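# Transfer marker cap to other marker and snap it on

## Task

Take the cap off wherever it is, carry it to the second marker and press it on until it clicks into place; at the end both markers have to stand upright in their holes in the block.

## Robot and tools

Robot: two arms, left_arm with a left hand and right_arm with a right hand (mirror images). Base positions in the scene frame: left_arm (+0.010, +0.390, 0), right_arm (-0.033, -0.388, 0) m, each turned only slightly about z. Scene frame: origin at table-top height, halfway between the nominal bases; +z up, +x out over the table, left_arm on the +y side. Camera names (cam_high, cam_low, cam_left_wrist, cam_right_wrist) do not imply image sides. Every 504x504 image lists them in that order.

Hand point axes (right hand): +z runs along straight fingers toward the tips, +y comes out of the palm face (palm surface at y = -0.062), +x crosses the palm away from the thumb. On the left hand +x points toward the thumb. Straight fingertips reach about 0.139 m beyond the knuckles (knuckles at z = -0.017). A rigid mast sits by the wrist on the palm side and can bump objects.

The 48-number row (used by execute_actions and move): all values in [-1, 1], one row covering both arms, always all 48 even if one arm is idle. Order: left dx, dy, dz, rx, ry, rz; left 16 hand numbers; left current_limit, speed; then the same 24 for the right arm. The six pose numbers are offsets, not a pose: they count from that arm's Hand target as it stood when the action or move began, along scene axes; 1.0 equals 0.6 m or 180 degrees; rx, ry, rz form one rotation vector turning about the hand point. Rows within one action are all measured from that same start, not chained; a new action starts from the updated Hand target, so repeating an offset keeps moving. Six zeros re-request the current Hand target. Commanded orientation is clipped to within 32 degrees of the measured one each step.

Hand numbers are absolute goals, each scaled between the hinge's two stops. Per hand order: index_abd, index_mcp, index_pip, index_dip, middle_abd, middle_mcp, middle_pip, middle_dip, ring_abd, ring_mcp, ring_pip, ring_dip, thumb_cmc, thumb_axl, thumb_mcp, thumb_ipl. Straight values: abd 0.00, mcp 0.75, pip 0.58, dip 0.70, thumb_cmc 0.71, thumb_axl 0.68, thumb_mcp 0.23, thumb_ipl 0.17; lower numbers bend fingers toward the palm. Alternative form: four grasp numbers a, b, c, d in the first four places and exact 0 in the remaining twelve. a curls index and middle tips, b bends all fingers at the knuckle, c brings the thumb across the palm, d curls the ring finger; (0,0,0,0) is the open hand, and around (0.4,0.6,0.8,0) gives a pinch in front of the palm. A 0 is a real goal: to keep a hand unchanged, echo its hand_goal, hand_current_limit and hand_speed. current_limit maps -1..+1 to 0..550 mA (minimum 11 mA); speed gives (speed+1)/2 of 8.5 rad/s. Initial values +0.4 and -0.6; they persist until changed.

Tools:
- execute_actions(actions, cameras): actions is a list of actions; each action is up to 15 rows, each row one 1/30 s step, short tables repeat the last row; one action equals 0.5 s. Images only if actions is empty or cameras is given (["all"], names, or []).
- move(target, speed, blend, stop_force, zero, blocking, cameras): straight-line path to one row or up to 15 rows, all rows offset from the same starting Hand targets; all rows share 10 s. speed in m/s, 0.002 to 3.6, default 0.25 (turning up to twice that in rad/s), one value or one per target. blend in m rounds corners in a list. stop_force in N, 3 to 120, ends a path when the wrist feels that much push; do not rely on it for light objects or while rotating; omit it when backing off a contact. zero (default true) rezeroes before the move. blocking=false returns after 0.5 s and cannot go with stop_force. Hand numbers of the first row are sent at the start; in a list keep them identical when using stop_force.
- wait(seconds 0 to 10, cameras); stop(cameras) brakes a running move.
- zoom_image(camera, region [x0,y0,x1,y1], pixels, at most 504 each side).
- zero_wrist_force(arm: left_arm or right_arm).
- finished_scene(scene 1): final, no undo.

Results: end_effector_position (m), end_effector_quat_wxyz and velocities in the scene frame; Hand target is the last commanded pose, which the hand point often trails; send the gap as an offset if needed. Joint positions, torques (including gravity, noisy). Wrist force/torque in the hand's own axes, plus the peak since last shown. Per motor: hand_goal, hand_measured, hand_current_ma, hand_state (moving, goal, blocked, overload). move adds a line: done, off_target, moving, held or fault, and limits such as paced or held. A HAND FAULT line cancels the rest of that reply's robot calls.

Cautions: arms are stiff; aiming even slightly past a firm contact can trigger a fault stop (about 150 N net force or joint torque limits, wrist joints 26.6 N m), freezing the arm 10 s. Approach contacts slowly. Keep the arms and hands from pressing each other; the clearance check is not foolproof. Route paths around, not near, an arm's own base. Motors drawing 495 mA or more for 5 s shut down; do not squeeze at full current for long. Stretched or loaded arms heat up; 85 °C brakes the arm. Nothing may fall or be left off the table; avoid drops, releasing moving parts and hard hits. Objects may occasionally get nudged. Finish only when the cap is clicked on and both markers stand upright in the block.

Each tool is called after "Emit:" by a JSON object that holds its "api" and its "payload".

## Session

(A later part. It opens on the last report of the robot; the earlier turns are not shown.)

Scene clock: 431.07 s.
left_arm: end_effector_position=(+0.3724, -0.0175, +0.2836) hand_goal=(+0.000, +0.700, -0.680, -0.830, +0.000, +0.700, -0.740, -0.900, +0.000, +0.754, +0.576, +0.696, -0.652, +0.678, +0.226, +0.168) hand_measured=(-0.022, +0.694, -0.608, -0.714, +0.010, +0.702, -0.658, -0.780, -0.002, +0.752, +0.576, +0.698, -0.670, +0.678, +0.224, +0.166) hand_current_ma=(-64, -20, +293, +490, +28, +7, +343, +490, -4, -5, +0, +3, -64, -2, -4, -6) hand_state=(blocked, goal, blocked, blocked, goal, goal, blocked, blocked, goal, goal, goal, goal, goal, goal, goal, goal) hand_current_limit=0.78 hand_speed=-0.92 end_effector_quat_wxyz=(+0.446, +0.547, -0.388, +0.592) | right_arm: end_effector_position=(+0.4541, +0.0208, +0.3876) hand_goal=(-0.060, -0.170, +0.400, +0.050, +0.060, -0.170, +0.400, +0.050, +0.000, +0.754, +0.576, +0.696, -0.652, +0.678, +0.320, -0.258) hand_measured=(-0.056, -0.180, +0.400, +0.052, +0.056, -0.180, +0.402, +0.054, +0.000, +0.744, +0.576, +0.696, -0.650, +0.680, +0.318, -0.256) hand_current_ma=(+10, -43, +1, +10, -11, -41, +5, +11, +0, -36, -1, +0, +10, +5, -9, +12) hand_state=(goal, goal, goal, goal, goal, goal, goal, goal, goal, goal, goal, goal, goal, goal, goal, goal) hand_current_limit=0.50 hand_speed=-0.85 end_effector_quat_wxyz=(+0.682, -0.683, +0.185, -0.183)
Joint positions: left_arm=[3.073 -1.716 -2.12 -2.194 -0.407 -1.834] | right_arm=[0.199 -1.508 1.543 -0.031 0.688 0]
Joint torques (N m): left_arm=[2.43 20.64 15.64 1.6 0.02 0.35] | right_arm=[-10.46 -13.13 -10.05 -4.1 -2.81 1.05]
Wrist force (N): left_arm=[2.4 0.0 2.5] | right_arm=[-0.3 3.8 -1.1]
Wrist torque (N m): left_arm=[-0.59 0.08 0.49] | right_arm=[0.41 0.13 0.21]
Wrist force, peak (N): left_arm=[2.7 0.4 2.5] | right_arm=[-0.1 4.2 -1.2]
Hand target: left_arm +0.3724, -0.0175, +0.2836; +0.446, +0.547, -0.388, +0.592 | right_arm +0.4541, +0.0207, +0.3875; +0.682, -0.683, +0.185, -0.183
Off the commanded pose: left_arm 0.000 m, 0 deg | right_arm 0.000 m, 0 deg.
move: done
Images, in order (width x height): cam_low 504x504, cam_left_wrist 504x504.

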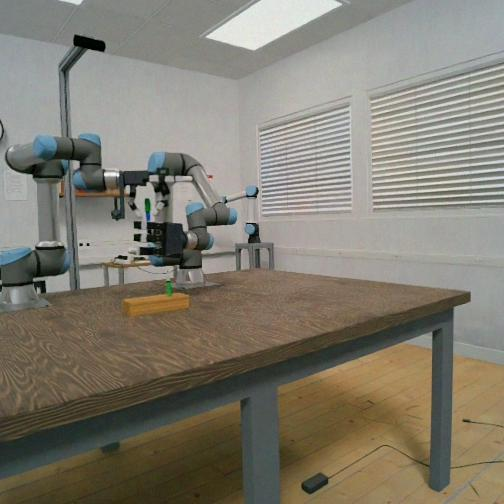

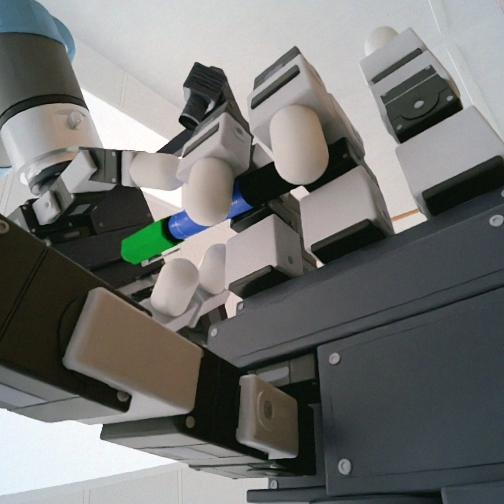

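Emit:
{"api": "execute_actions", "payload": {"actions": [[[0,0,0,0,0,0,0,0.70,-0.68,-0.83,0,0.70,-0.74,-0.90,0,0.754,0.576,0.696,-0.653,0.678,0.225,0.168,0.78,-0.92,0,0,-0.0025,0,0,0,-0.05,-0.28,0.4,0.08,0.05,-0.28,0.4,0.08,0,0.754,0.576,0.696,-0.653,0.678,0.30,-0.346,0.4,-0.88]],[[0,0,0,0,0,0,0,0.70,-0.68,-0.83,0,0.70,-0.74,-0.90,0,0.754,0.576,0.696,-0.653,0.678,0.225,0.168,0.78,-0.92,0,0,0,0,0,0,-0.05,-0.38,0.4,0.08,0.05,-0.38,0.4,0.08,0,0.754,0.576,0.696,-0.653,0.678,0.20,-0.346,0.4,-0.9]]], "cameras": ["cam_left_wrist","cam_low"]}}

Emit:
{"api": "zoom_image", "payload": {"camera": "cam_left_wrist", "region": [50, 120, 290, 320]}}

Emit:
{"api": "zoom_image", "payload": {"camera": "cam_low", "region": [120, 180, 180, 240]}}

Scene clock: 434.27 s.
left_arm: end_effector_position=(+0.3724, -0.0175, +0.2836) hand_goal=(+0.000, +0.700, -0.680, -0.830, +0.000, +0.700, -0.740, -0.900, +0.000, +0.754, +0.576, +0.696, -0.652, +0.678, +0.226, +0.168) hand_measured=(-0.022, +0.696, -0.608, -0.714, +0.010, +0.702, -0.658, -0.780, -0.002, +0.752, +0.576, +0.698, -0.670, +0.678, +0.224, +0.166) hand_current_ma=(-64, -12, +293, +489, +28, +7, +343, +489, -4, -5, +0, +3, -64, -2, -4, -6) hand_state=(blocked, goal, blocked, blocked, goal, goal, blocked, blocked, goal, goal, goal, goal, goal, goal, goal, goal) hand_current_limit=0.78 hand_speed=-0.92 end_effector_quat_wxyz=(+0.446, +0.547, -0.388, +0.592) | right_arm: end_effector_position=(+0.4541, +0.0207, +0.3860) hand_goal=(-0.050, -0.380, +0.400, +0.080, +0.050, -0.380, +0.400, +0.080, +0.000, +0.754, +0.576, +0.696, -0.652, +0.678, +0.200, -0.346) hand_measured=(-0.052, -0.366, +0.402, +0.078, +0.052, -0.370, +0.402, +0.078, +0.000, +0.744, +0.576, +0.696, -0.650, +0.680, +0.264, -0.338) hand_current_ma=(-5, +54, +7, -5, +7, +42, +9, -5, +0, -36, -1, +0, +5, +5, +372, +41) hand_state=(goal, goal, goal, goal, goal, goal, goal, goal, goal, goal, goal, goal, goal, goal, blocked, goal) hand_current_limit=0.40 hand_speed=-0.90 end_effector_quat_wxyz=(+0.682, -0.683, +0.185, -0.183)
Joint positions: left_arm=[3.073 -1.716 -2.12 -2.194 -0.407 -1.834] | right_arm=[0.199 -1.508 1.547 -0.036 0.687 0]
Joint torques (N m): left_arm=[2.31 15.6 16.03 1.46 -0.2 0.41] | right_arm=[-9.32 -13.81 -11.17 -4.23 -2.88 1.32]
Wrist force (N): left_arm=[2.6 -0.9 2.0] | right_arm=[-0.2 3.5 -2.4]
Wrist torque (N m): left_arm=[-0.53 0.07 0.47] | right_arm=[0.37 0.11 0.22]
Wrist force, peak (N): left_arm=[2.6 0.2 2.9] | right_arm=[-0.1 4.5 -2.4]
Hand target: left_arm +0.3724, -0.0175, +0.2836; +0.446, +0.547, -0.388, +0.592 | right_arm +0.4541, +0.0207, +0.3860; +0.682, -0.683, +0.185, -0.183
Off the commanded pose: left_arm 0.000 m, 0 deg | right_arm 0.000 m, 0 deg.
Images, in order (width x height): cam_low 504x504, cam_left_wrist 504x504.

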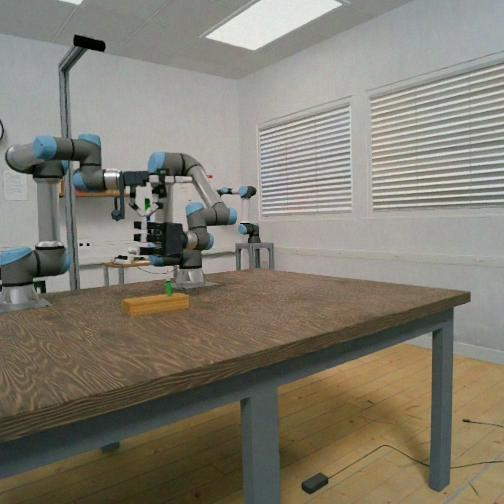

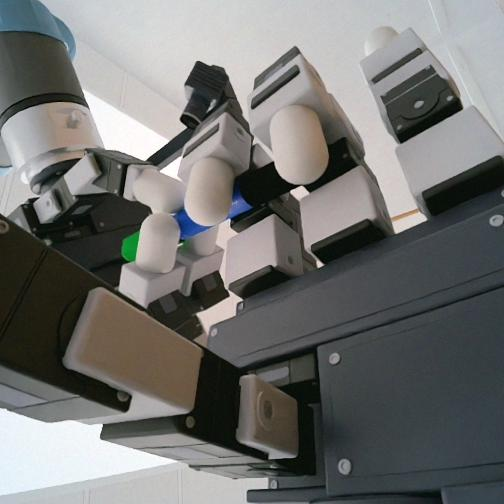

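Scaled by 2.100.

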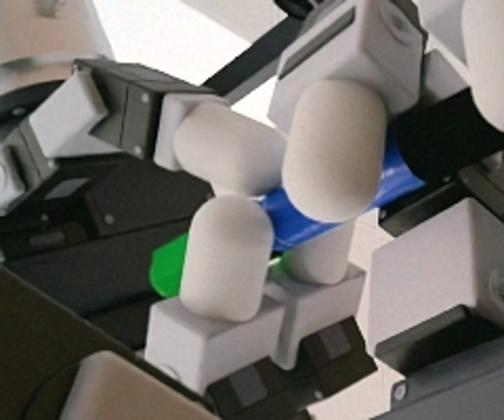

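Scaled by 8.400.

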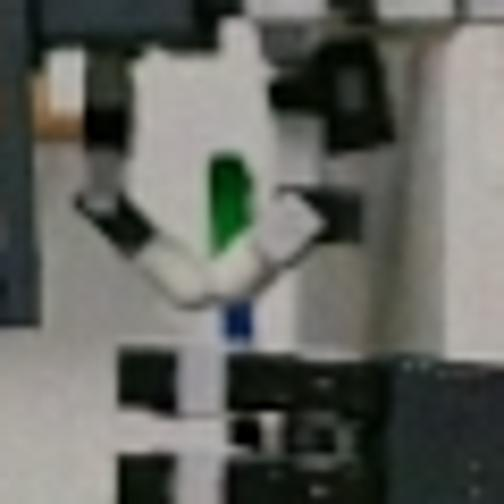

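Emit:
{"api": "execute_actions", "payload": {"actions": [[[0,0,0,0,0,0,0,0.70,-0.68,-0.83,0,0.70,-0.74,-0.90,0,0.754,0.576,0.696,-0.653,0.678,0.225,0.168,0.78,-0.92,0,0,0,0,0,0,-0.25,-0.48,0.36,0.04,0.25,-0.48,0.36,0.04,0,0.754,0.576,0.696,-0.653,0.678,0.10,-0.38,0.78,-0.92]]], "cameras": ["cam_left_wrist","cam_low"]}}

Emit:
{"api": "zoom_image", "payload": {"camera": "cam_left_wrist", "region": [50, 120, 290, 320]}}

Emit:
{"api": "zoom_image", "payload": {"camera": "cam_low", "region": [120, 180, 180, 240]}}

Scene clock: 435.80 s.
left_arm: end_effector_position=(+0.3724, -0.0175, +0.2836) hand_goal=(+0.000, +0.700, -0.680, -0.830, +0.000, +0.700, -0.740, -0.900, +0.000, +0.754, +0.576, +0.696, -0.652, +0.678, +0.226, +0.168) hand_measured=(-0.022, +0.696, -0.608, -0.714, +0.010, +0.704, -0.658, -0.780, -0.002, +0.752, +0.576, +0.698, -0.670, +0.678, +0.224, +0.166) hand_current_ma=(-64, -12, +293, +489, +28, +12, +343, +489, -4, -5, +0, +3, -64, -2, -4, -6) hand_state=(blocked, goal, blocked, blocked, goal, goal, blocked, blocked, goal, goal, goal, goal, goal, goal, goal, goal) hand_current_limit=0.78 hand_speed=-0.92 end_effector_quat_wxyz=(+0.446, +0.547, -0.388, +0.592) | right_arm: end_effector_position=(+0.4541, +0.0207, +0.3860) hand_goal=(-0.250, -0.480, +0.360, +0.040, +0.250, -0.480, +0.360, +0.040, +0.000, +0.754, +0.576, +0.696, -0.652, +0.678, +0.100, -0.380) hand_measured=(-0.064, -0.370, +0.398, +0.058, +0.072, -0.374, +0.398, +0.058, +0.000, +0.744, +0.576, +0.696, -0.650, +0.680, +0.264, -0.342) hand_current_ma=(+490, +490, +156, +66, -489, +490, +154, +67, +0, -36, -1, +0, +4, +5, +490, +222) hand_state=(blocked, blocked, blocked, goal, blocked, blocked, blocked, goal, goal, goal, goal, goal, goal, goal, blocked, blocked) hand_current_limit=0.78 hand_speed=-0.92 end_effector_quat_wxyz=(+0.682, -0.683, +0.185, -0.183)
Joint positions: left_arm=[3.073 -1.716 -2.12 -2.194 -0.407 -1.834] | right_arm=[0.199 -1.508 1.547 -0.036 0.687 0]
Joint torques (N m): left_arm=[2.01 12.89 16.02 1.16 -0.01 0.23] | right_arm=[-7.87 -15.55 -13.13 -4.12 -3.01 1.33]
Wrist force (N): left_arm=[5.9 0.6 3.4] | right_arm=[0.1 7.5 -0.5]
Wrist torque (N m): left_arm=[-0.61 0.07 0.79] | right_arm=[0.55 0.07 0.29]
Wrist force, peak (N): left_arm=[6.1 0.4 3.2] | right_arm=[-0.2 7.7 -0.7]
Hand target: left_arm +0.3724, -0.0175, +0.2836; +0.446, +0.547, -0.388, +0.592 | right_arm +0.4541, +0.0207, +0.3860; +0.682, -0.683, +0.185, -0.183
Off the commanded pose: left_arm 0.000 m, 0 deg | right_arm 0.000 m, 0 deg.
Images, in order (width x height): cam_low 504x504, cam_left_wrist 504x504.

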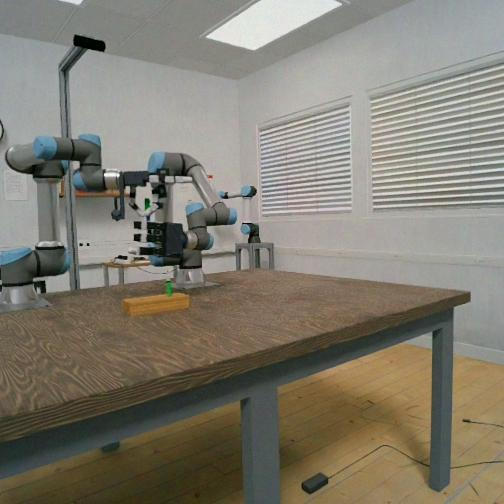

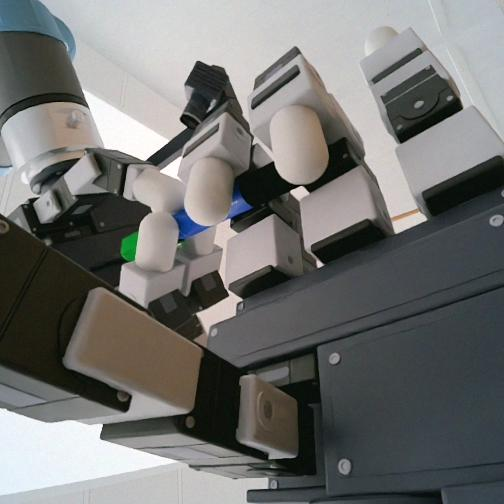

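Scaled by 2.100.

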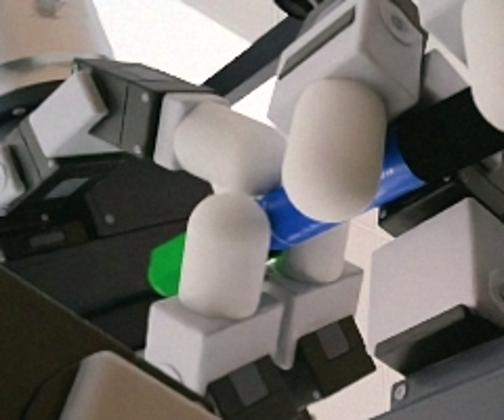

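Scaled by 8.400.

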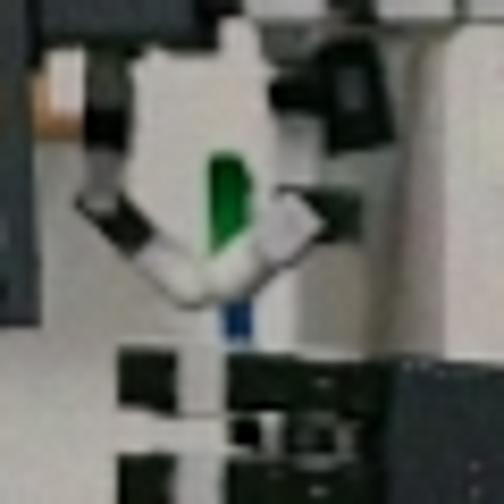

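Emit:
{"api": "move", "payload": {"target": [0,0,0,0,0,0,0,0.70,-0.70,-0.86,0,0.70,-0.76,-0.93,0,0.754,0.576,0.696,-0.653,0.678,0.225,0.168,1.0,-0.92,-0.001,0,0.025,0,0,0,-0.3,-0.55,0.34,0.02,0.3,-0.55,0.34,0.02,0,0.754,0.576,0.696,-0.653,0.678,0.05,-0.42,1.0,-0.92], "speed": 0.02, "cameras": []}}

Emit:
{"api": "execute_actions", "payload": {"actions": [[[0,0,0,0,0,0,0,0.70,-0.68,-0.83,0,0.70,-0.74,-0.90,0,0.754,0.576,0.696,-0.653,0.678,0.225,0.168,0.78,-0.92,0,0,0,0,0,0,-0.25,-0.50,0.34,0.02,0.25,-0.50,0.34,0.02,0,0.754,0.576,0.696,-0.653,0.678,0.05,-0.42,0.78,-0.92]]], "cameras": ["cam_left_wrist","cam_low"]}}

Emit:
{"api": "zoom_image", "payload": {"camera": "cam_left_wrist", "region": [50, 120, 290, 320]}}

Emit:
{"api": "zoom_image", "payload": {"camera": "cam_low", "region": [120, 180, 180, 240]}}

Scene clock: 437.73 s.
left_arm: end_effector_position=(+0.3724, -0.0175, +0.2836) hand_goal=(+0.000, +0.700, -0.700, -0.860, +0.000, +0.700, -0.760, -0.930, +0.000, +0.754, +0.576, +0.696, -0.652, +0.678, +0.226, +0.168) hand_measured=(-0.022, +0.692, -0.608, -0.718, -0.002, +0.702, -0.756, -0.928, -0.002, +0.752, +0.576, +0.698, -0.670, +0.678, +0.224, +0.166) hand_current_ma=(-64, -27, +387, +550, -7, +8, +10, +5, -4, -5, +0, +3, -64, -2, -4, -6) hand_state=(blocked, goal, blocked, blocked, goal, goal, goal, goal, goal, goal, goal, goal, goal, goal, goal, goal) hand_current_limit=1.00 hand_speed=-0.92 end_effector_quat_wxyz=(+0.446, +0.547, -0.388, +0.592) | right_arm: end_effector_position=(+0.4535, +0.0207, +0.4010) hand_goal=(-0.300, -0.550, +0.340, +0.020, +0.300, -0.550, +0.340, +0.020, +0.000, +0.754, +0.576, +0.696, -0.652, +0.678, +0.050, -0.420) hand_measured=(-0.064, -0.372, +0.398, +0.054, +0.074, -0.374, +0.398, +0.056, +0.000, +0.744, +0.576, +0.696, -0.648, +0.680, +0.264, -0.350) hand_current_ma=(+550, +550, +248, +144, -550, +550, +246, +145, +0, -36, -1, +0, +12, +5, +550, +419) hand_state=(blocked, blocked, blocked, blocked, blocked, blocked, blocked, blocked, goal, goal, goal, goal, goal, goal, blocked, blocked) hand_current_limit=1.00 hand_speed=-0.92 end_effector_quat_wxyz=(+0.682, -0.683, +0.185, -0.183)
Joint positions: left_arm=[3.073 -1.716 -2.12 -2.194 -0.407 -1.834] | right_arm=[0.199 -1.51 1.511 0.002 0.688 0]
Joint torques (N m): left_arm=[2.16 10.32 16.16 0.88 -0.01 0.3] | right_arm=[11.41 -37.47 -37.85 0.51 2.44 -0.67]
Wrist force (N): left_arm=[14.5 1.5 4.1] | right_arm=[0.8 16.4 -0.2]
Wrist torque (N m): left_arm=[-0.67 0.24 1.29] | right_arm=[1.05 0.04 0.25]
Wrist force, peak (N): left_arm=[15.4 1.2 3.8] | right_arm=[0.6 17.8 -1.0]
Hand target: left_arm +0.3724, -0.0175, +0.2836; +0.446, +0.547, -0.388, +0.592 | right_arm +0.4535, +0.0207, +0.4010; +0.682, -0.683, +0.185, -0.183
Off the commanded pose: left_arm 0.000 m, 0 deg | right_arm 0.000 m, 0 deg.
move: done
No camera images: "cameras" was empty.

Scene clock: 438.43 s.
left_arm: end_effector_position=(+0.3724, -0.0175, +0.2836) hand_goal=(+0.000, +0.700, -0.680, -0.830, +0.000, +0.700, -0.740, -0.900, +0.000, +0.754, +0.576, +0.696, -0.652, +0.678, +0.226, +0.168) hand_measured=(-0.022, +0.692, -0.608, -0.718, -0.002, +0.702, -0.744, -0.902, -0.002, +0.752, +0.576, +0.698, -0.670, +0.678, +0.224, +0.166) hand_current_ma=(-64, -27, +293, +490, -7, +8, -8, -8, -4, -5, +0, +3, -64, -2, -4, -6) hand_state=(blocked, goal, blocked, blocked, goal, goal, goal, goal, goal, goal, goal, goal, goal, goal, goal, goal) hand_current_limit=0.78 hand_speed=-0.92 end_effector_quat_wxyz=(+0.446, +0.547, -0.388, +0.592) | right_arm: end_effector_position=(+0.4535, +0.0207, +0.4010) hand_goal=(-0.250, -0.500, +0.340, +0.020, +0.250, -0.500, +0.340, +0.020, +0.000, +0.754, +0.576, +0.696, -0.652, +0.678, +0.050, -0.420) hand_measured=(-0.064, -0.372, +0.398, +0.054, +0.074, -0.374, +0.398, +0.056, +0.000, +0.744, +0.576, +0.696, -0.648, +0.680, +0.264, -0.350) hand_current_ma=(+489, +490, +248, +144, -489, +489, +246, +145, +0, -36, -1, +0, +12, +5, +490, +419) hand_state=(blocked, blocked, blocked, blocked, blocked, blocked, blocked, blocked, goal, goal, goal, goal, goal, goal, blocked, blocked) hand_current_limit=0.78 hand_speed=-0.92 end_effector_quat_wxyz=(+0.682, -0.683, +0.185, -0.183)
Joint positions: left_arm=[3.073 -1.716 -2.12 -2.194 -0.407 -1.834] | right_arm=[0.199 -1.51 1.511 0.003 0.688 0]
Joint torques (N m): left_arm=[1.97 9.28 15.65 0.72 0.11 0.37] | right_arm=[11.91 -34.65 -37.9 0.23 2.45 -1.18]
Wrist force (N): left_arm=[15.3 1.6 3.9] | right_arm=[0.0 17.4 -0.4]
Wrist torque (N m): left_arm=[-0.65 0.23 1.35] | right_arm=[1.07 0.12 0.20]
Wrist force, peak (N): left_arm=[15.5 1.6 4.3] | right_arm=[0.6 17.9 -0.4]
Hand target: left_arm +0.3724, -0.0175, +0.2836; +0.446, +0.547, -0.388, +0.592 | right_arm +0.4535, +0.0207, +0.4010; +0.682, -0.683, +0.185, -0.183
Off the commanded pose: left_arm 0.000 m, 0 deg | right_arm 0.000 m, 0 deg.
Images, in order (width x height): cam_low 504x504, cam_left_wrist 504x504.

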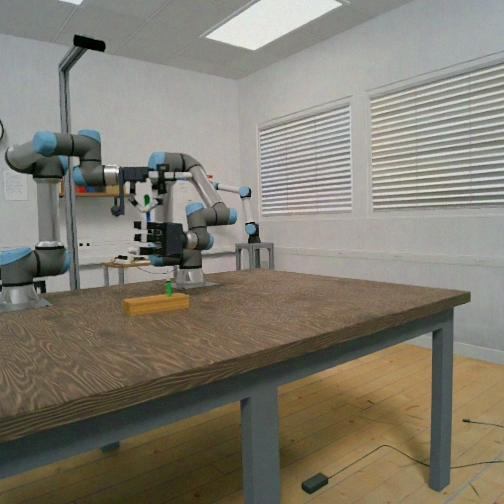

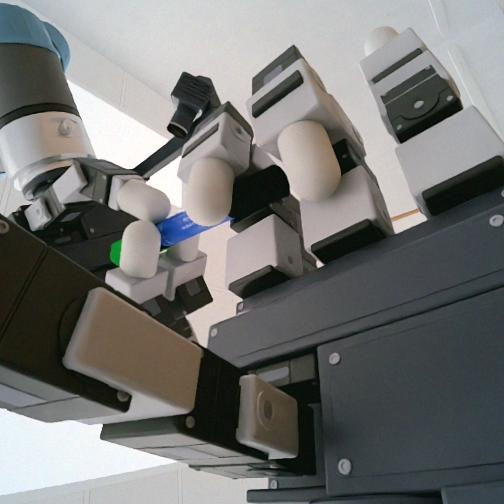

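Scaled by 2.100.

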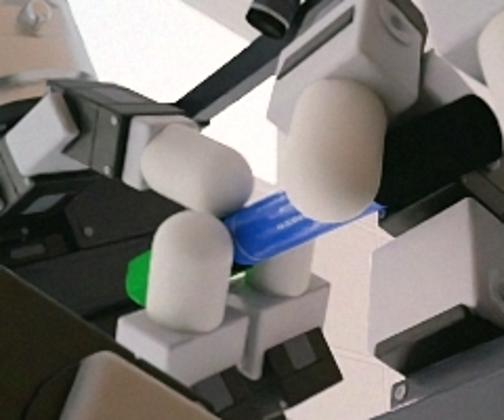

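Scaled by 8.400.

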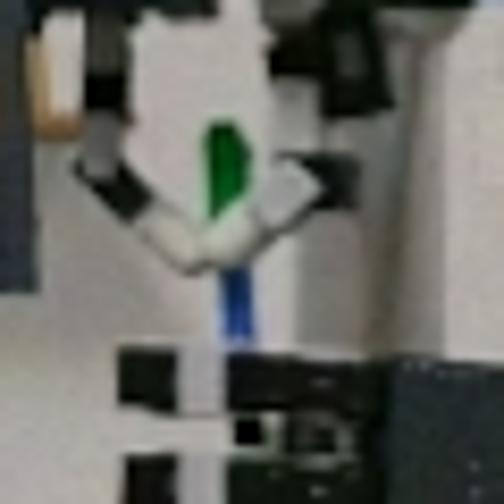

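Emit:
{"api": "move", "payload": {"target": [0,0,0,0,0,0,0,0.70,-0.68,-0.83,0,0.70,-0.74,-0.90,0,0.754,0.576,0.696,-0.653,0.678,0.225,0.168,0.78,-0.92,0,0,-0.004,0,0,0,-0.25,-0.50,0.34,0.02,0.25,-0.50,0.34,0.02,0,0.754,0.576,0.696,-0.653,0.678,0.05,-0.42,0.78,-0.92], "speed": 0.02, "cameras": []}}

Emit:
{"api": "execute_actions", "payload": {"actions": [[[0,0,0,0,0,0,0,0.80,-0.52,-0.45,0,0.80,-0.52,-0.45,0,0.754,0.576,0.696,-0.653,0.678,0.225,0.168,0.6,-0.85,0,0,0,0,0,0,-0.25,-0.50,0.34,0.02,0.25,-0.50,0.34,0.02,0,0.754,0.576,0.696,-0.653,0.678,0.05,-0.42,0.78,-0.92]],[[0,0,0,0,0,0,0,0.85,-0.45,-0.25,0,0.85,-0.45,-0.25,0,0.754,0.576,0.696,-0.653,0.678,0.225,0.168,0.6,-0.85,0,0,0,0,0,0,-0.25,-0.50,0.34,0.02,0.25,-0.50,0.34,0.02,0,0.754,0.576,0.696,-0.653,0.678,0.05,-0.42,0.78,-0.92]]], "cameras": ["all"]}}

Emit:
{"api": "zoom_image", "payload": {"camera": "cam_left_wrist", "region": [50, 60, 350, 320]}}

Emit:
{"api": "zoom_image", "payload": {"camera": "cam_low", "region": [120, 180, 180, 240]}}

Emit:
{"api": "zoom_image", "payload": {"camera": "cam_high", "region": [190, 140, 290, 240]}}

Scene clock: 441.40 s.
left_arm: end_effector_position=(+0.3725, -0.0175, +0.2836) hand_goal=(+0.000, +0.700, -0.680, -0.830, +0.000, +0.700, -0.740, -0.900, +0.000, +0.754, +0.576, +0.696, -0.652, +0.678, +0.226, +0.168) hand_measured=(-0.008, +0.692, -0.608, -0.718, -0.002, +0.702, -0.744, -0.902, -0.002, +0.752, +0.576, +0.698, -0.670, +0.678, +0.224, +0.166) hand_current_ma=(-22, -24, +293, +489, -7, +8, -8, -8, -4, -5, +0, +3, -64, -2, -4, -6) hand_state=(goal, goal, blocked, blocked, goal, goal, goal, goal, goal, goal, goal, goal, goal, goal, goal, goal) hand_current_limit=0.78 hand_speed=-0.92 end_effector_quat_wxyz=(+0.446, +0.547, -0.388, +0.592) | right_arm: end_effector_position=(+0.4535, +0.0207, +0.3987) hand_goal=(-0.250, -0.500, +0.340, +0.020, +0.250, -0.500, +0.340, +0.020, +0.000, +0.754, +0.576, +0.696, -0.652, +0.678, +0.050, -0.420) hand_measured=(-0.064, -0.372, +0.398, +0.038, +0.074, -0.374, +0.398, +0.042, +0.000, +0.744, +0.576, +0.696, -0.648, +0.680, +0.272, -0.370) hand_current_ma=(+489, +489, +248, +65, -489, +489, +246, +82, +0, -36, -1, +0, +12, +5, +489, +292) hand_state=(blocked, blocked, blocked, goal, blocked, blocked, blocked, blocked, goal, goal, goal, goal, goal, goal, blocked, blocked) hand_current_limit=0.78 hand_speed=-0.92 end_effector_quat_wxyz=(+0.682, -0.683, +0.185, -0.183)
Joint positions: left_arm=[3.073 -1.716 -2.12 -2.194 -0.407 -1.834] | right_arm=[0.199 -1.51 1.517 -0.003 0.688 0]
Joint torques (N m): left_arm=[2.52 15.25 16.84 0.52 -0.3 0.17] | right_arm=[11.09 -16.71 -10.4 -3.83 2.41 -0.84]
Wrist force (N): left_arm=[0.6 0.4 1.7] | right_arm=[0.9 1.1 -1.4]
Wrist torque (N m): left_arm=[-0.54 0.02 0.50] | right_arm=[0.22 0.07 0.20]
Wrist force, peak (N): left_arm=[15.6 1.7 4.1] | right_arm=[0.3 17.9 -0.4]
Hand target: left_arm +0.3724, -0.0175, +0.2836; +0.446, +0.547, -0.388, +0.592 | right_arm +0.4535, +0.0207, +0.3986; +0.682, -0.683, +0.185, -0.183
Off the commanded pose: left_arm 0.000 m, 0 deg | right_arm 0.000 m, 0 deg.
move: done
No camera images: "cameras" was empty.

Scene clock: 442.90 s.
left_arm: end_effector_position=(+0.3725, -0.0175, +0.2836) hand_goal=(+0.000, +0.850, -0.450, -0.250, +0.000, +0.850, -0.450, -0.250, +0.000, +0.754, +0.576, +0.696, -0.652, +0.678, +0.226, +0.168) hand_measured=(-0.002, +0.850, -0.454, -0.252, -0.002, +0.848, -0.454, -0.252, -0.002, +0.752, +0.576, +0.698, -0.670, +0.678, +0.224, +0.166) hand_current_ma=(-6, -1, -10, -7, -7, -6, -8, -8, -4, -5, +0, +3, -64, -2, -4, -6) hand_state=(goal, goal, goal, goal, goal, goal, goal, goal, goal, goal, goal, goal, goal, goal, goal, goal) hand_current_limit=0.60 hand_speed=-0.85 end_effector_quat_wxyz=(+0.446, +0.547, -0.388, +0.592) | right_arm: end_effector_position=(+0.4535, +0.0207, +0.3986) hand_goal=(-0.250, -0.500, +0.340, +0.020, +0.250, -0.500, +0.340, +0.020, +0.000, +0.754, +0.576, +0.696, -0.652, +0.678, +0.050, -0.420) hand_measured=(-0.066, -0.376, +0.394, +0.034, +0.074, -0.382, +0.396, +0.036, +0.000, +0.744, +0.576, +0.696, -0.648, +0.678, +0.274, -0.372) hand_current_ma=(+489, +489, +228, +51, -489, +489, +241, +65, +0, -36, -1, +0, +12, +0, +489, +280) hand_state=(blocked, blocked, blocked, goal, blocked, blocked, blocked, goal, goal, goal, goal, goal, goal, goal, blocked, blocked) hand_current_limit=0.78 hand_speed=-0.92 end_effector_quat_wxyz=(+0.682, -0.683, +0.185, -0.183)
Joint positions: left_arm=[3.073 -1.716 -2.12 -2.194 -0.407 -1.834] | right_arm=[0.199 -1.51 1.517 -0.004 0.688 0]
Joint torques (N m): left_arm=[2.93 31.46 16.37 0.33 -0.01 0.22] | right_arm=[8.21 -12.56 -17.19 -4.02 0.75 0.88]
Wrist force (N): left_arm=[2.9 -0.1 2.4] | right_arm=[-0.3 3.7 -1.4]
Wrist torque (N m): left_arm=[-0.52 0.07 0.49] | right_arm=[0.35 0.12 0.22]
Wrist force, peak (N): left_arm=[3.1 -0.3 2.6] | right_arm=[-0.2 4.4 -1.8]
Hand target: left_arm +0.3724, -0.0175, +0.2836; +0.446, +0.547, -0.388, +0.592 | right_arm +0.4535, +0.0207, +0.3986; +0.682, -0.683, +0.185, -0.183
Off the commanded pose: left_arm 0.000 m, 0 deg | right_arm 0.000 m, 0 deg.

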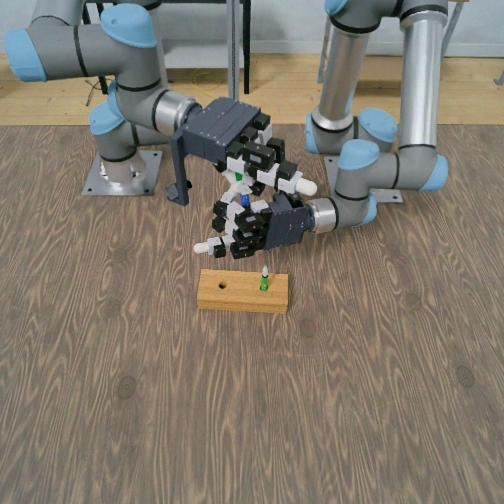

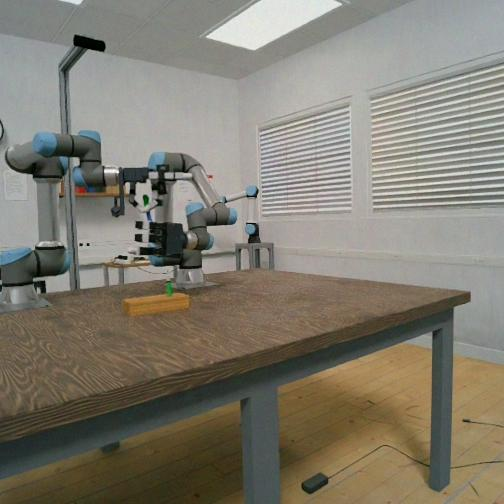

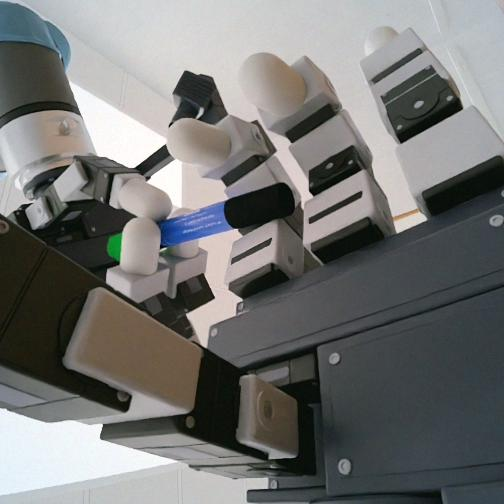

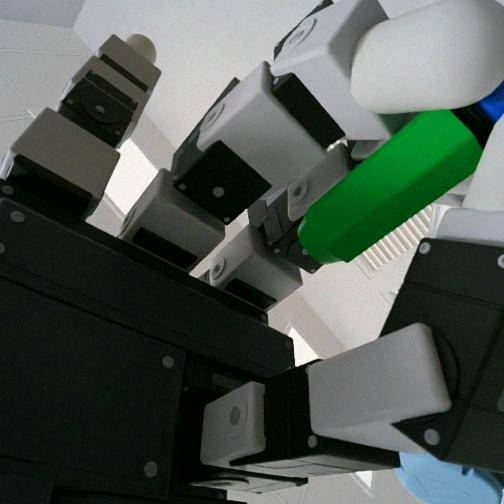

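Scaled by 1.680.

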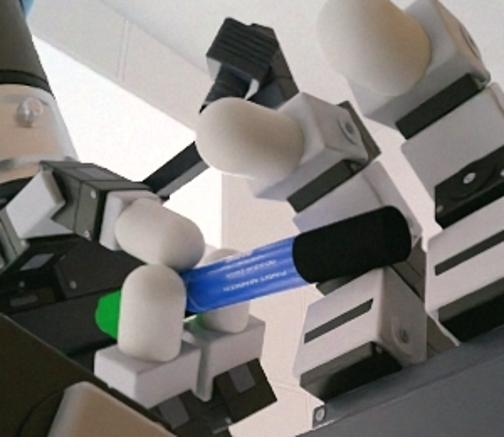

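Scaled by 8.400.

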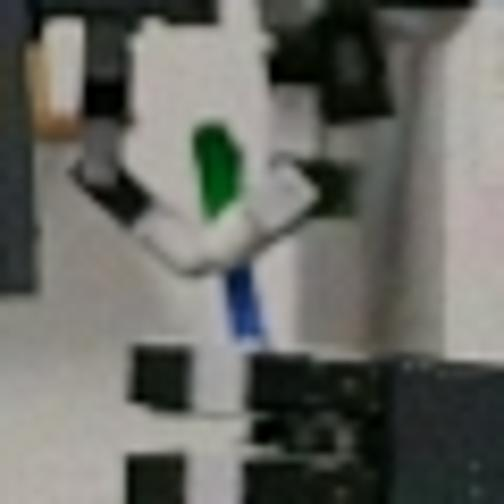

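Scaled by 5.040.

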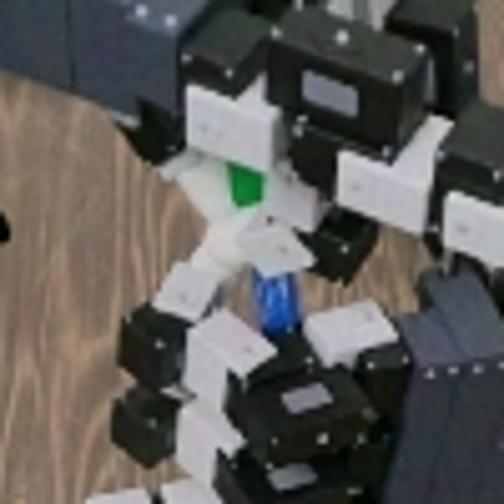

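Emit:
{"api": "move", "payload": {"target": [0.0063,0.0123,0.0395,0.0556,0,0,0,0.85,-0.45,-0.25,0,0.85,-0.45,-0.25,0,0.754,0.576,0.696,-0.653,0.678,0.225,0.168,0.6,-0.85,0,0,0,0,0,0,-0.25,-0.50,0.34,0.02,0.25,-0.50,0.34,0.02,0,0.754,0.576,0.696,-0.653,0.678,0.05,-0.42,0.78,-0.92], "speed": 0.05, "cameras": ["cam_left_wrist","cam_high","cam_low"]}}

Emit:
{"api": "zoom_image", "payload": {"camera": "cam_left_wrist", "region": [50, 60, 350, 320]}}

Emit:
{"api": "zoom_image", "payload": {"camera": "cam_low", "region": [120, 180, 180, 240]}}

Emit:
{"api": "zoom_image", "payload": {"camera": "cam_high", "region": [190, 140, 290, 240]}}

Scene clock: 448.53 s.
left_arm: end_effector_position=(+0.3762, -0.0101, +0.3073) hand_goal=(+0.000, +0.850, -0.450, -0.250, +0.000, +0.850, -0.450, -0.250, +0.000, +0.754, +0.576, +0.696, -0.652, +0.678, +0.226, +0.168) hand_measured=(-0.002, +0.850, -0.454, -0.252, -0.002, +0.858, -0.452, -0.252, -0.002, +0.752, +0.576, +0.698, -0.670, +0.678, +0.224, +0.166) hand_current_ma=(-6, +2, -8, -7, -7, +27, -7, -8, -4, -5, +0, +3, -64, -2, -4, -6) hand_state=(goal, goal, goal, goal, goal, goal, goal, goal, goal, goal, goal, goal, goal, goal, goal, goal) hand_current_limit=0.60 hand_speed=-0.85 end_effector_quat_wxyz=(+0.397, +0.584, -0.438, +0.556) | right_arm: end_effector_position=(+0.4536, +0.0207, +0.3986) hand_goal=(-0.250, -0.500, +0.340, +0.020, +0.250, -0.500, +0.340, +0.020, +0.000, +0.754, +0.576, +0.696, -0.652, +0.678, +0.050, -0.420) hand_measured=(-0.068, -0.450, +0.350, +0.018, +0.088, -0.478, +0.338, +0.014, +0.000, +0.744, +0.576, +0.696, -0.652, +0.680, +0.336, -0.392) hand_current_ma=(+490, +230, +37, -9, -489, +95, -4, -20, +0, -36, -1, +0, -1, +6, +489, +156) hand_state=(blocked, blocked, goal, goal, blocked, blocked, goal, goal, goal, goal, goal, goal, goal, goal, blocked, blocked) hand_current_limit=0.78 hand_speed=-0.92 end_effector_quat_wxyz=(+0.682, -0.683, +0.185, -0.183)
Joint positions: left_arm=[3.105 -1.709 -1.92 -2.841 -0.369 -1.373] | right_arm=[0.199 -1.51 1.517 -0.004 0.688 0]
Joint torques (N m): left_arm=[3.72 16.38 30.86 -2.28 -0.44 1.4] | right_arm=[4.25 -13.12 -20.32 -3.84 -2.6 0.73]
Wrist force (N): left_arm=[-3.6 -3.7 0.8] | right_arm=[-0.7 -2.5 -5.6]
Wrist torque (N m): left_arm=[-0.45 -0.03 0.04] | right_arm=[-0.09 0.12 0.25]
Wrist force, peak (N): left_arm=[-5.4 -3.8 0.9] | right_arm=[-0.8 -4.8 -4.6]
Hand target: left_arm +0.3762, -0.0101, +0.3073; +0.397, +0.584, -0.438, +0.556 | right_arm +0.4535, +0.0207, +0.3986; +0.682, -0.683, +0.185, -0.183
Off the commanded pose: left_arm 0.000 m, 0 deg | right_arm 0.000 m, 0 deg.
move: done
Images, in order (width x height): cam_high 504x504, cam_low 504x504, cam_left_wrist 504x504.

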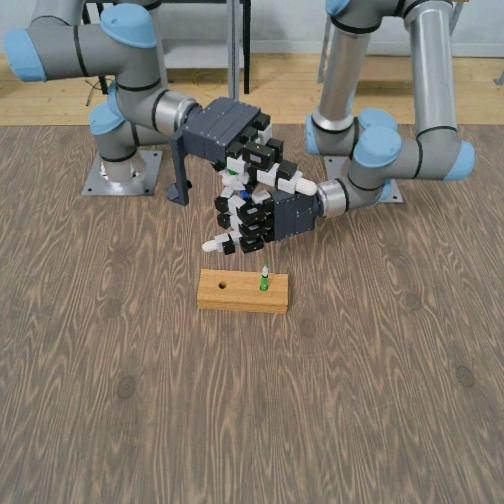

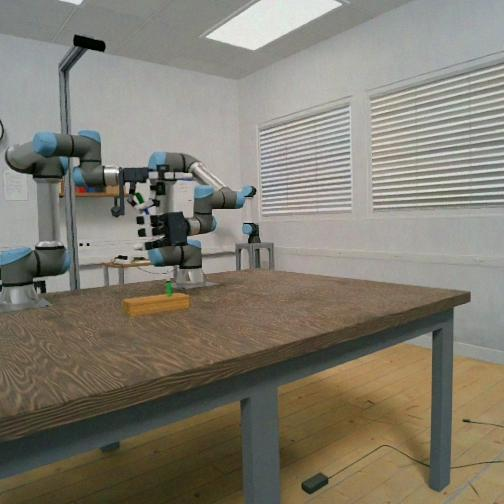

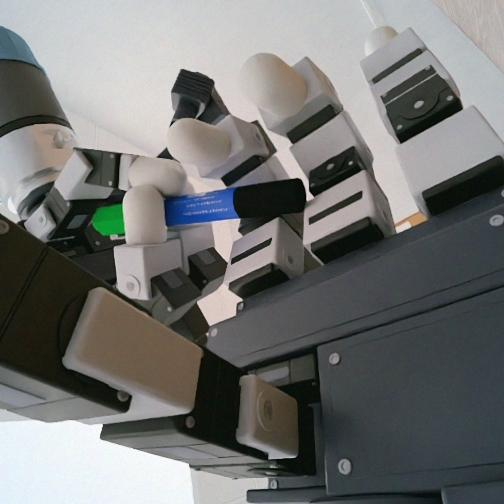

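Scaled by 1.680.

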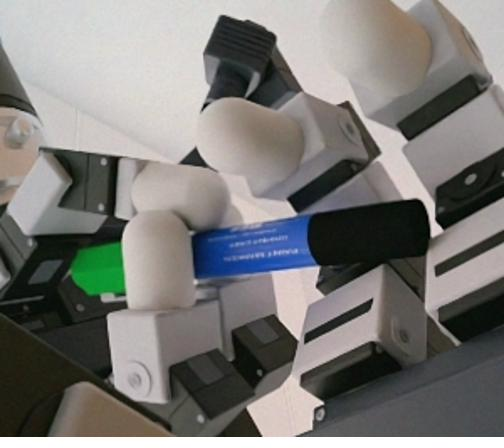

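Scaled by 8.400.

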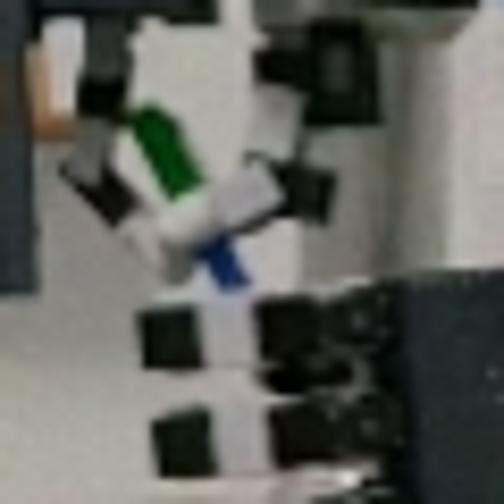

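Scaled by 5.040.

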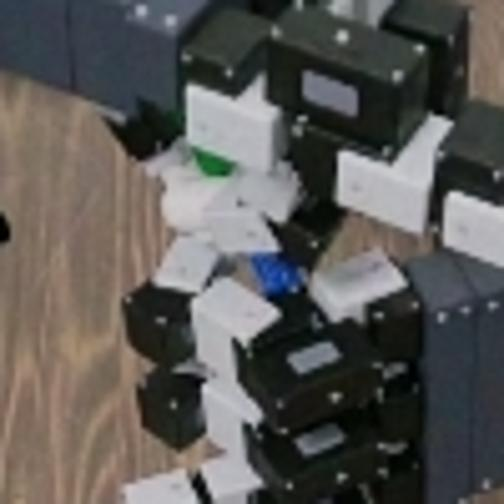

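Emit:
{"api": "move", "payload": {"target": [0,0,-0.0167,0,0,0,0,0.85,-0.45,-0.25,0,0.85,-0.45,-0.25,0,0.754,0.576,0.696,-0.653,0.678,0.225,0.168,0.6,-0.85,0,0,0,0,0,0,-0.25,-0.50,0.34,0.02,0.25,-0.50,0.34,0.02,0,0.754,0.576,0.696,-0.653,0.678,0.05,-0.42,0.78,-0.92], "speed": 0.03, "cameras": ["cam_left_wrist","cam_high","cam_low"]}}

Emit:
{"api": "zoom_image", "payload": {"camera": "cam_left_wrist", "region": [50, 60, 350, 320]}}

Emit:
{"api": "zoom_image", "payload": {"camera": "cam_low", "region": [120, 180, 180, 240]}}

Emit:
{"api": "zoom_image", "payload": {"camera": "cam_high", "region": [190, 140, 290, 240]}}

Scene clock: 451.13 s.
left_arm: end_effector_position=(+0.3762, -0.0101, +0.2974) hand_goal=(+0.000, +0.850, -0.450, -0.250, +0.000, +0.850, -0.450, -0.250, +0.000, +0.754, +0.576, +0.696, -0.652, +0.678, +0.226, +0.168) hand_measured=(-0.002, +0.850, -0.454, -0.252, -0.002, +0.852, -0.452, -0.252, -0.002, +0.752, +0.576, +0.698, -0.670, +0.678, +0.224, +0.166) hand_current_ma=(-6, +2, -8, -7, -7, +7, -7, -8, -4, -5, +0, +3, -64, -2, -4, -6) hand_state=(goal, goal, goal, goal, goal, goal, goal, goal, goal, goal, goal, goal, goal, goal, goal, goal) hand_current_limit=0.60 hand_speed=-0.85 end_effector_quat_wxyz=(+0.397, +0.584, -0.438, +0.556) | right_arm: end_effector_position=(+0.4535, +0.0207, +0.3986) hand_goal=(-0.250, -0.500, +0.340, +0.020, +0.250, -0.500, +0.340, +0.020, +0.000, +0.754, +0.576, +0.696, -0.652, +0.678, +0.050, -0.420) hand_measured=(-0.068, -0.450, +0.352, +0.018, +0.088, -0.476, +0.344, +0.014, +0.000, +0.744, +0.576, +0.696, -0.652, +0.680, +0.336, -0.390) hand_current_ma=(+489, +230, +45, -7, -489, +98, +15, -20, +0, -36, -1, +0, +0, +6, +490, +164) hand_state=(blocked, blocked, goal, goal, blocked, blocked, goal, goal, goal, goal, goal, goal, goal, goal, blocked, blocked) hand_current_limit=0.78 hand_speed=-0.92 end_effector_quat_wxyz=(+0.682, -0.683, +0.185, -0.183)
Joint positions: left_arm=[3.105 -1.721 -1.934 -2.814 -0.369 -1.373] | right_arm=[0.199 -1.51 1.517 -0.004 0.688 0]
Joint torques (N m): left_arm=[3.59 12.07 11.13 1.75 0.13 -1.55] | right_arm=[2.69 -14.64 -11.71 -3.83 -2.56 0.86]
Wrist force (N): left_arm=[3.7 -0.6 2.8] | right_arm=[-0.5 4.1 -1.2]
Wrist torque (N m): left_arm=[-0.56 0.00 0.54] | right_arm=[0.38 0.12 0.21]
Wrist force, peak (N): left_arm=[-3.8 -3.9 0.8] | right_arm=[-0.7 -2.7 -5.9]
Hand target: left_arm +0.3762, -0.0101, +0.2973; +0.397, +0.584, -0.438, +0.556 | right_arm +0.4535, +0.0207, +0.3986; +0.682, -0.683, +0.185, -0.183
Off the commanded pose: left_arm 0.000 m, 0 deg | right_arm 0.000 m, 0 deg.
move: done
Images, in order (width x height): cam_high 504x504, cam_low 504x504, cam_left_wrist 504x504.

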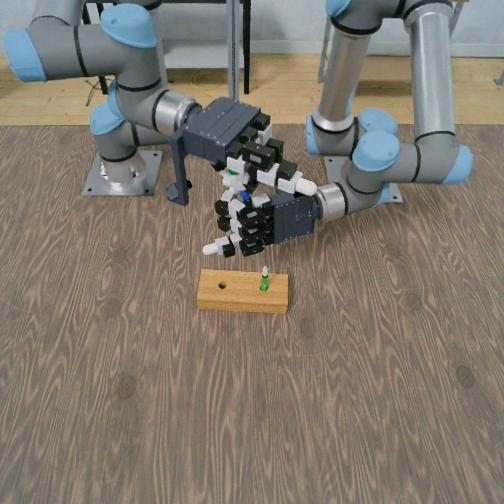

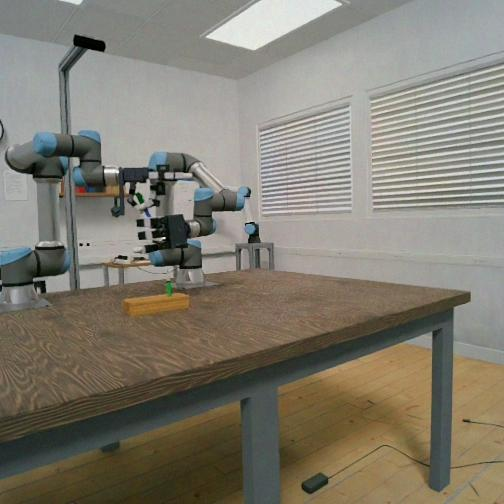

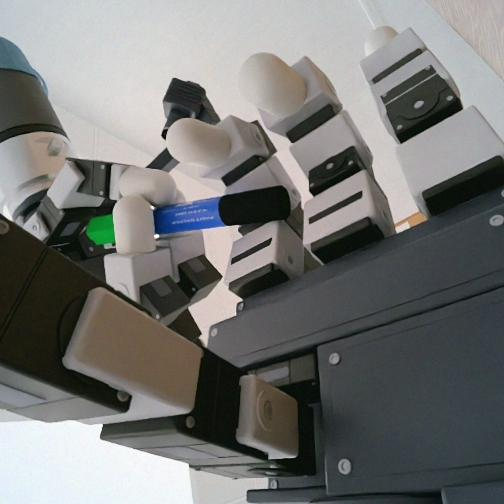

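Scaled by 1.680.

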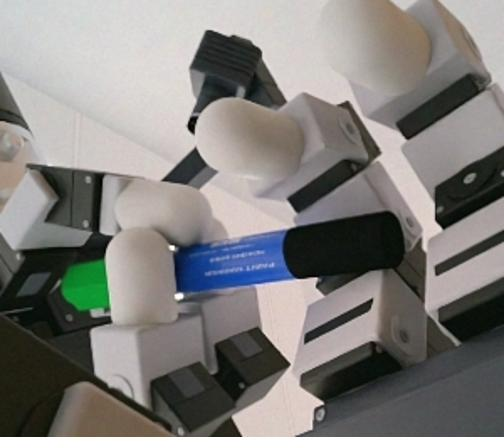

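Scaled by 8.400.

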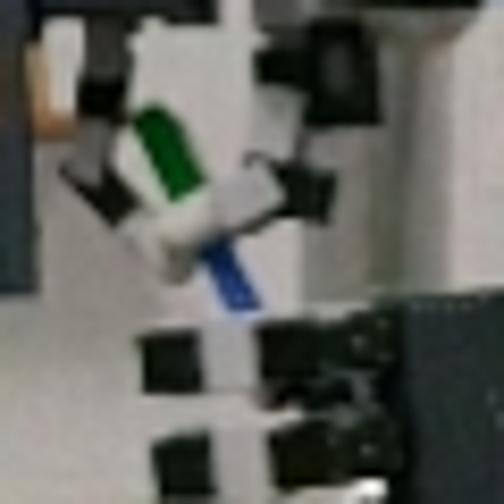

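Scaled by 5.040.

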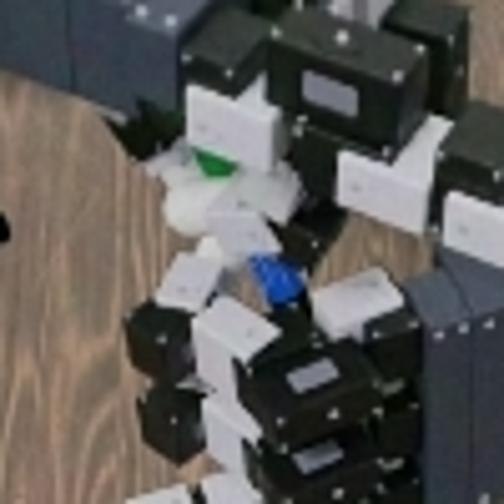

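Emit:
{"api": "move", "payload": {"target": [[-0.0038,0.0225,0.0005,0.0833,0,0,0,0.85,-0.45,-0.25,0,0.85,-0.45,-0.25,0,0.754,0.576,0.696,-0.653,0.678,0.225,0.168,0.6,-0.85,0,0,0,0,0,0,-0.25,-0.50,0.34,0.02,0.25,-0.50,0.34,0.02,0,0.754,0.576,0.696,-0.653,0.678,0.05,-0.42,0.78,-0.92]], "speed": 0.06, "cameras": ["cam_left_wrist","cam_high","cam_low"]}}

Emit:
{"api": "zoom_image", "payload": {"camera": "cam_left_wrist", "region": [50, 60, 350, 320]}}

Emit:
{"api": "zoom_image", "payload": {"camera": "cam_low", "region": [120, 180, 180, 240]}}

Emit:
{"api": "zoom_image", "payload": {"camera": "cam_high", "region": [190, 140, 290, 240]}}

Scene clock: 458.43 s.
left_arm: end_effector_position=(+0.3740, +0.0034, +0.2976) hand_goal=(+0.000, +0.850, -0.450, -0.250, +0.000, +0.850, -0.450, -0.250, +0.000, +0.754, +0.576, +0.696, -0.652, +0.678, +0.226, +0.168) hand_measured=(-0.002, +0.850, -0.452, -0.252, -0.002, +0.852, -0.452, -0.252, -0.002, +0.752, +0.576, +0.698, -0.670, +0.678, +0.224, +0.166) hand_current_ma=(-6, +2, -7, -7, -7, +5, -6, -7, -4, -5, +0, +3, -64, -2, -4, -6) hand_state=(goal, goal, goal, goal, goal, goal, goal, goal, goal, goal, goal, goal, goal, goal, goal, goal) hand_current_limit=0.60 hand_speed=-0.85 end_effector_quat_wxyz=(+0.317, +0.631, -0.507, +0.494) | right_arm: end_effector_position=(+0.4535, +0.0207, +0.3986) hand_goal=(-0.250, -0.500, +0.340, +0.020, +0.250, -0.500, +0.340, +0.020, +0.000, +0.754, +0.576, +0.696, -0.652, +0.678, +0.050, -0.420) hand_measured=(-0.068, -0.450, +0.352, +0.018, +0.088, -0.476, +0.342, +0.014, +0.000, +0.744, +0.576, +0.696, -0.652, +0.680, +0.336, -0.390) hand_current_ma=(+489, +230, +45, -7, -489, +99, +9, -20, +0, -36, -1, +0, +0, +6, +489, +164) hand_state=(blocked, blocked, goal, goal, blocked, blocked, goal, goal, goal, goal, goal, goal, goal, goal, blocked, blocked) hand_current_limit=0.78 hand_speed=-0.92 end_effector_quat_wxyz=(+0.682, -0.683, +0.185, -0.183)
Joint positions: left_arm=[3.122 -1.776 -1.756 -3.496 -0.476 -0.778] | right_arm=[0.199 -1.51 1.517 -0.004 0.688 0]
Joint torques (N m): left_arm=[-5.92 14.77 28.51 -3.18 -0.49 1.32] | right_arm=[-2.59 -19.69 -14.89 -3.7 -2.51 0.88]
Wrist force (N): left_arm=[2.9 -0.3 2.0] | right_arm=[-0.2 4.0 -1.4]
Wrist torque (N m): left_arm=[-0.37 -0.02 0.46] | right_arm=[0.44 0.09 0.23]
Wrist force, peak (N): left_arm=[3.7 -0.7 2.6] | right_arm=[-0.5 4.7 -1.8]
Hand target: left_arm +0.3739, +0.0034, +0.2976; +0.317, +0.631, -0.507, +0.494 | right_arm +0.4535, +0.0207, +0.3986; +0.682, -0.683, +0.185, -0.183
Off the commanded pose: left_arm 0.000 m, 0 deg | right_arm 0.000 m, 0 deg.
move: done
Images, in order (width x height): cam_high 504x504, cam_low 504x504, cam_left_wrist 504x504.

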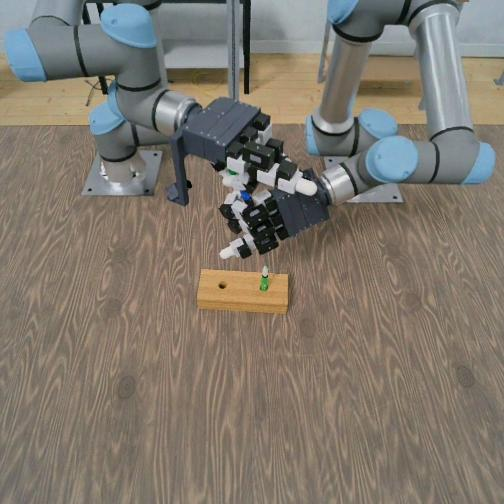

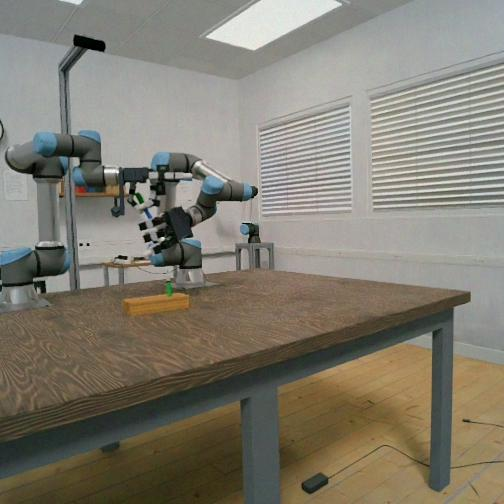

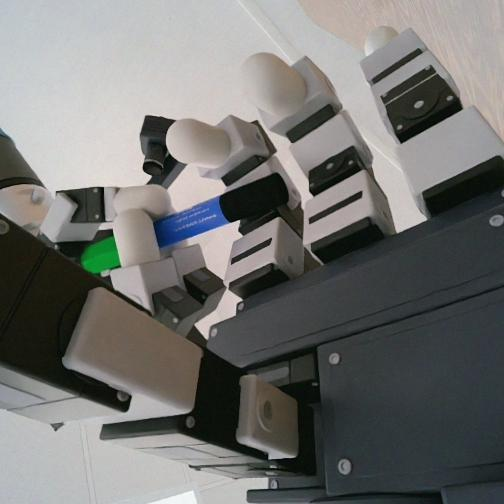

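Scaled by 1.680.

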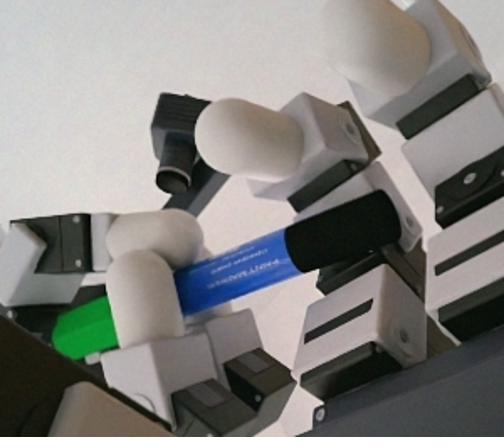

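Scaled by 8.400.

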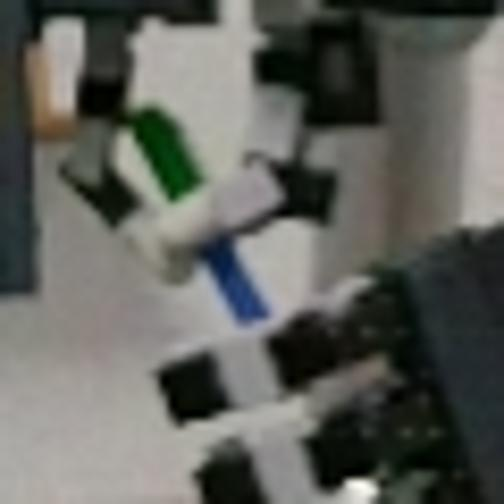

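Scaled by 5.040.

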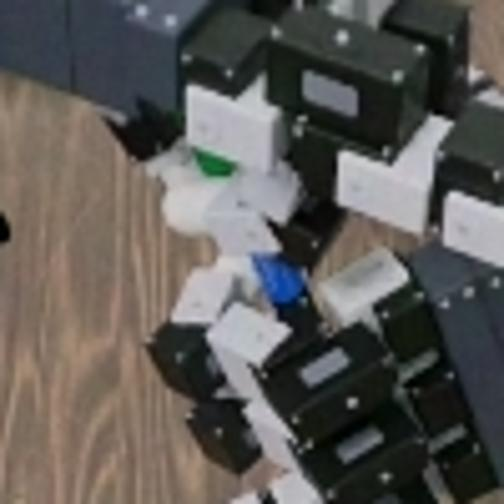

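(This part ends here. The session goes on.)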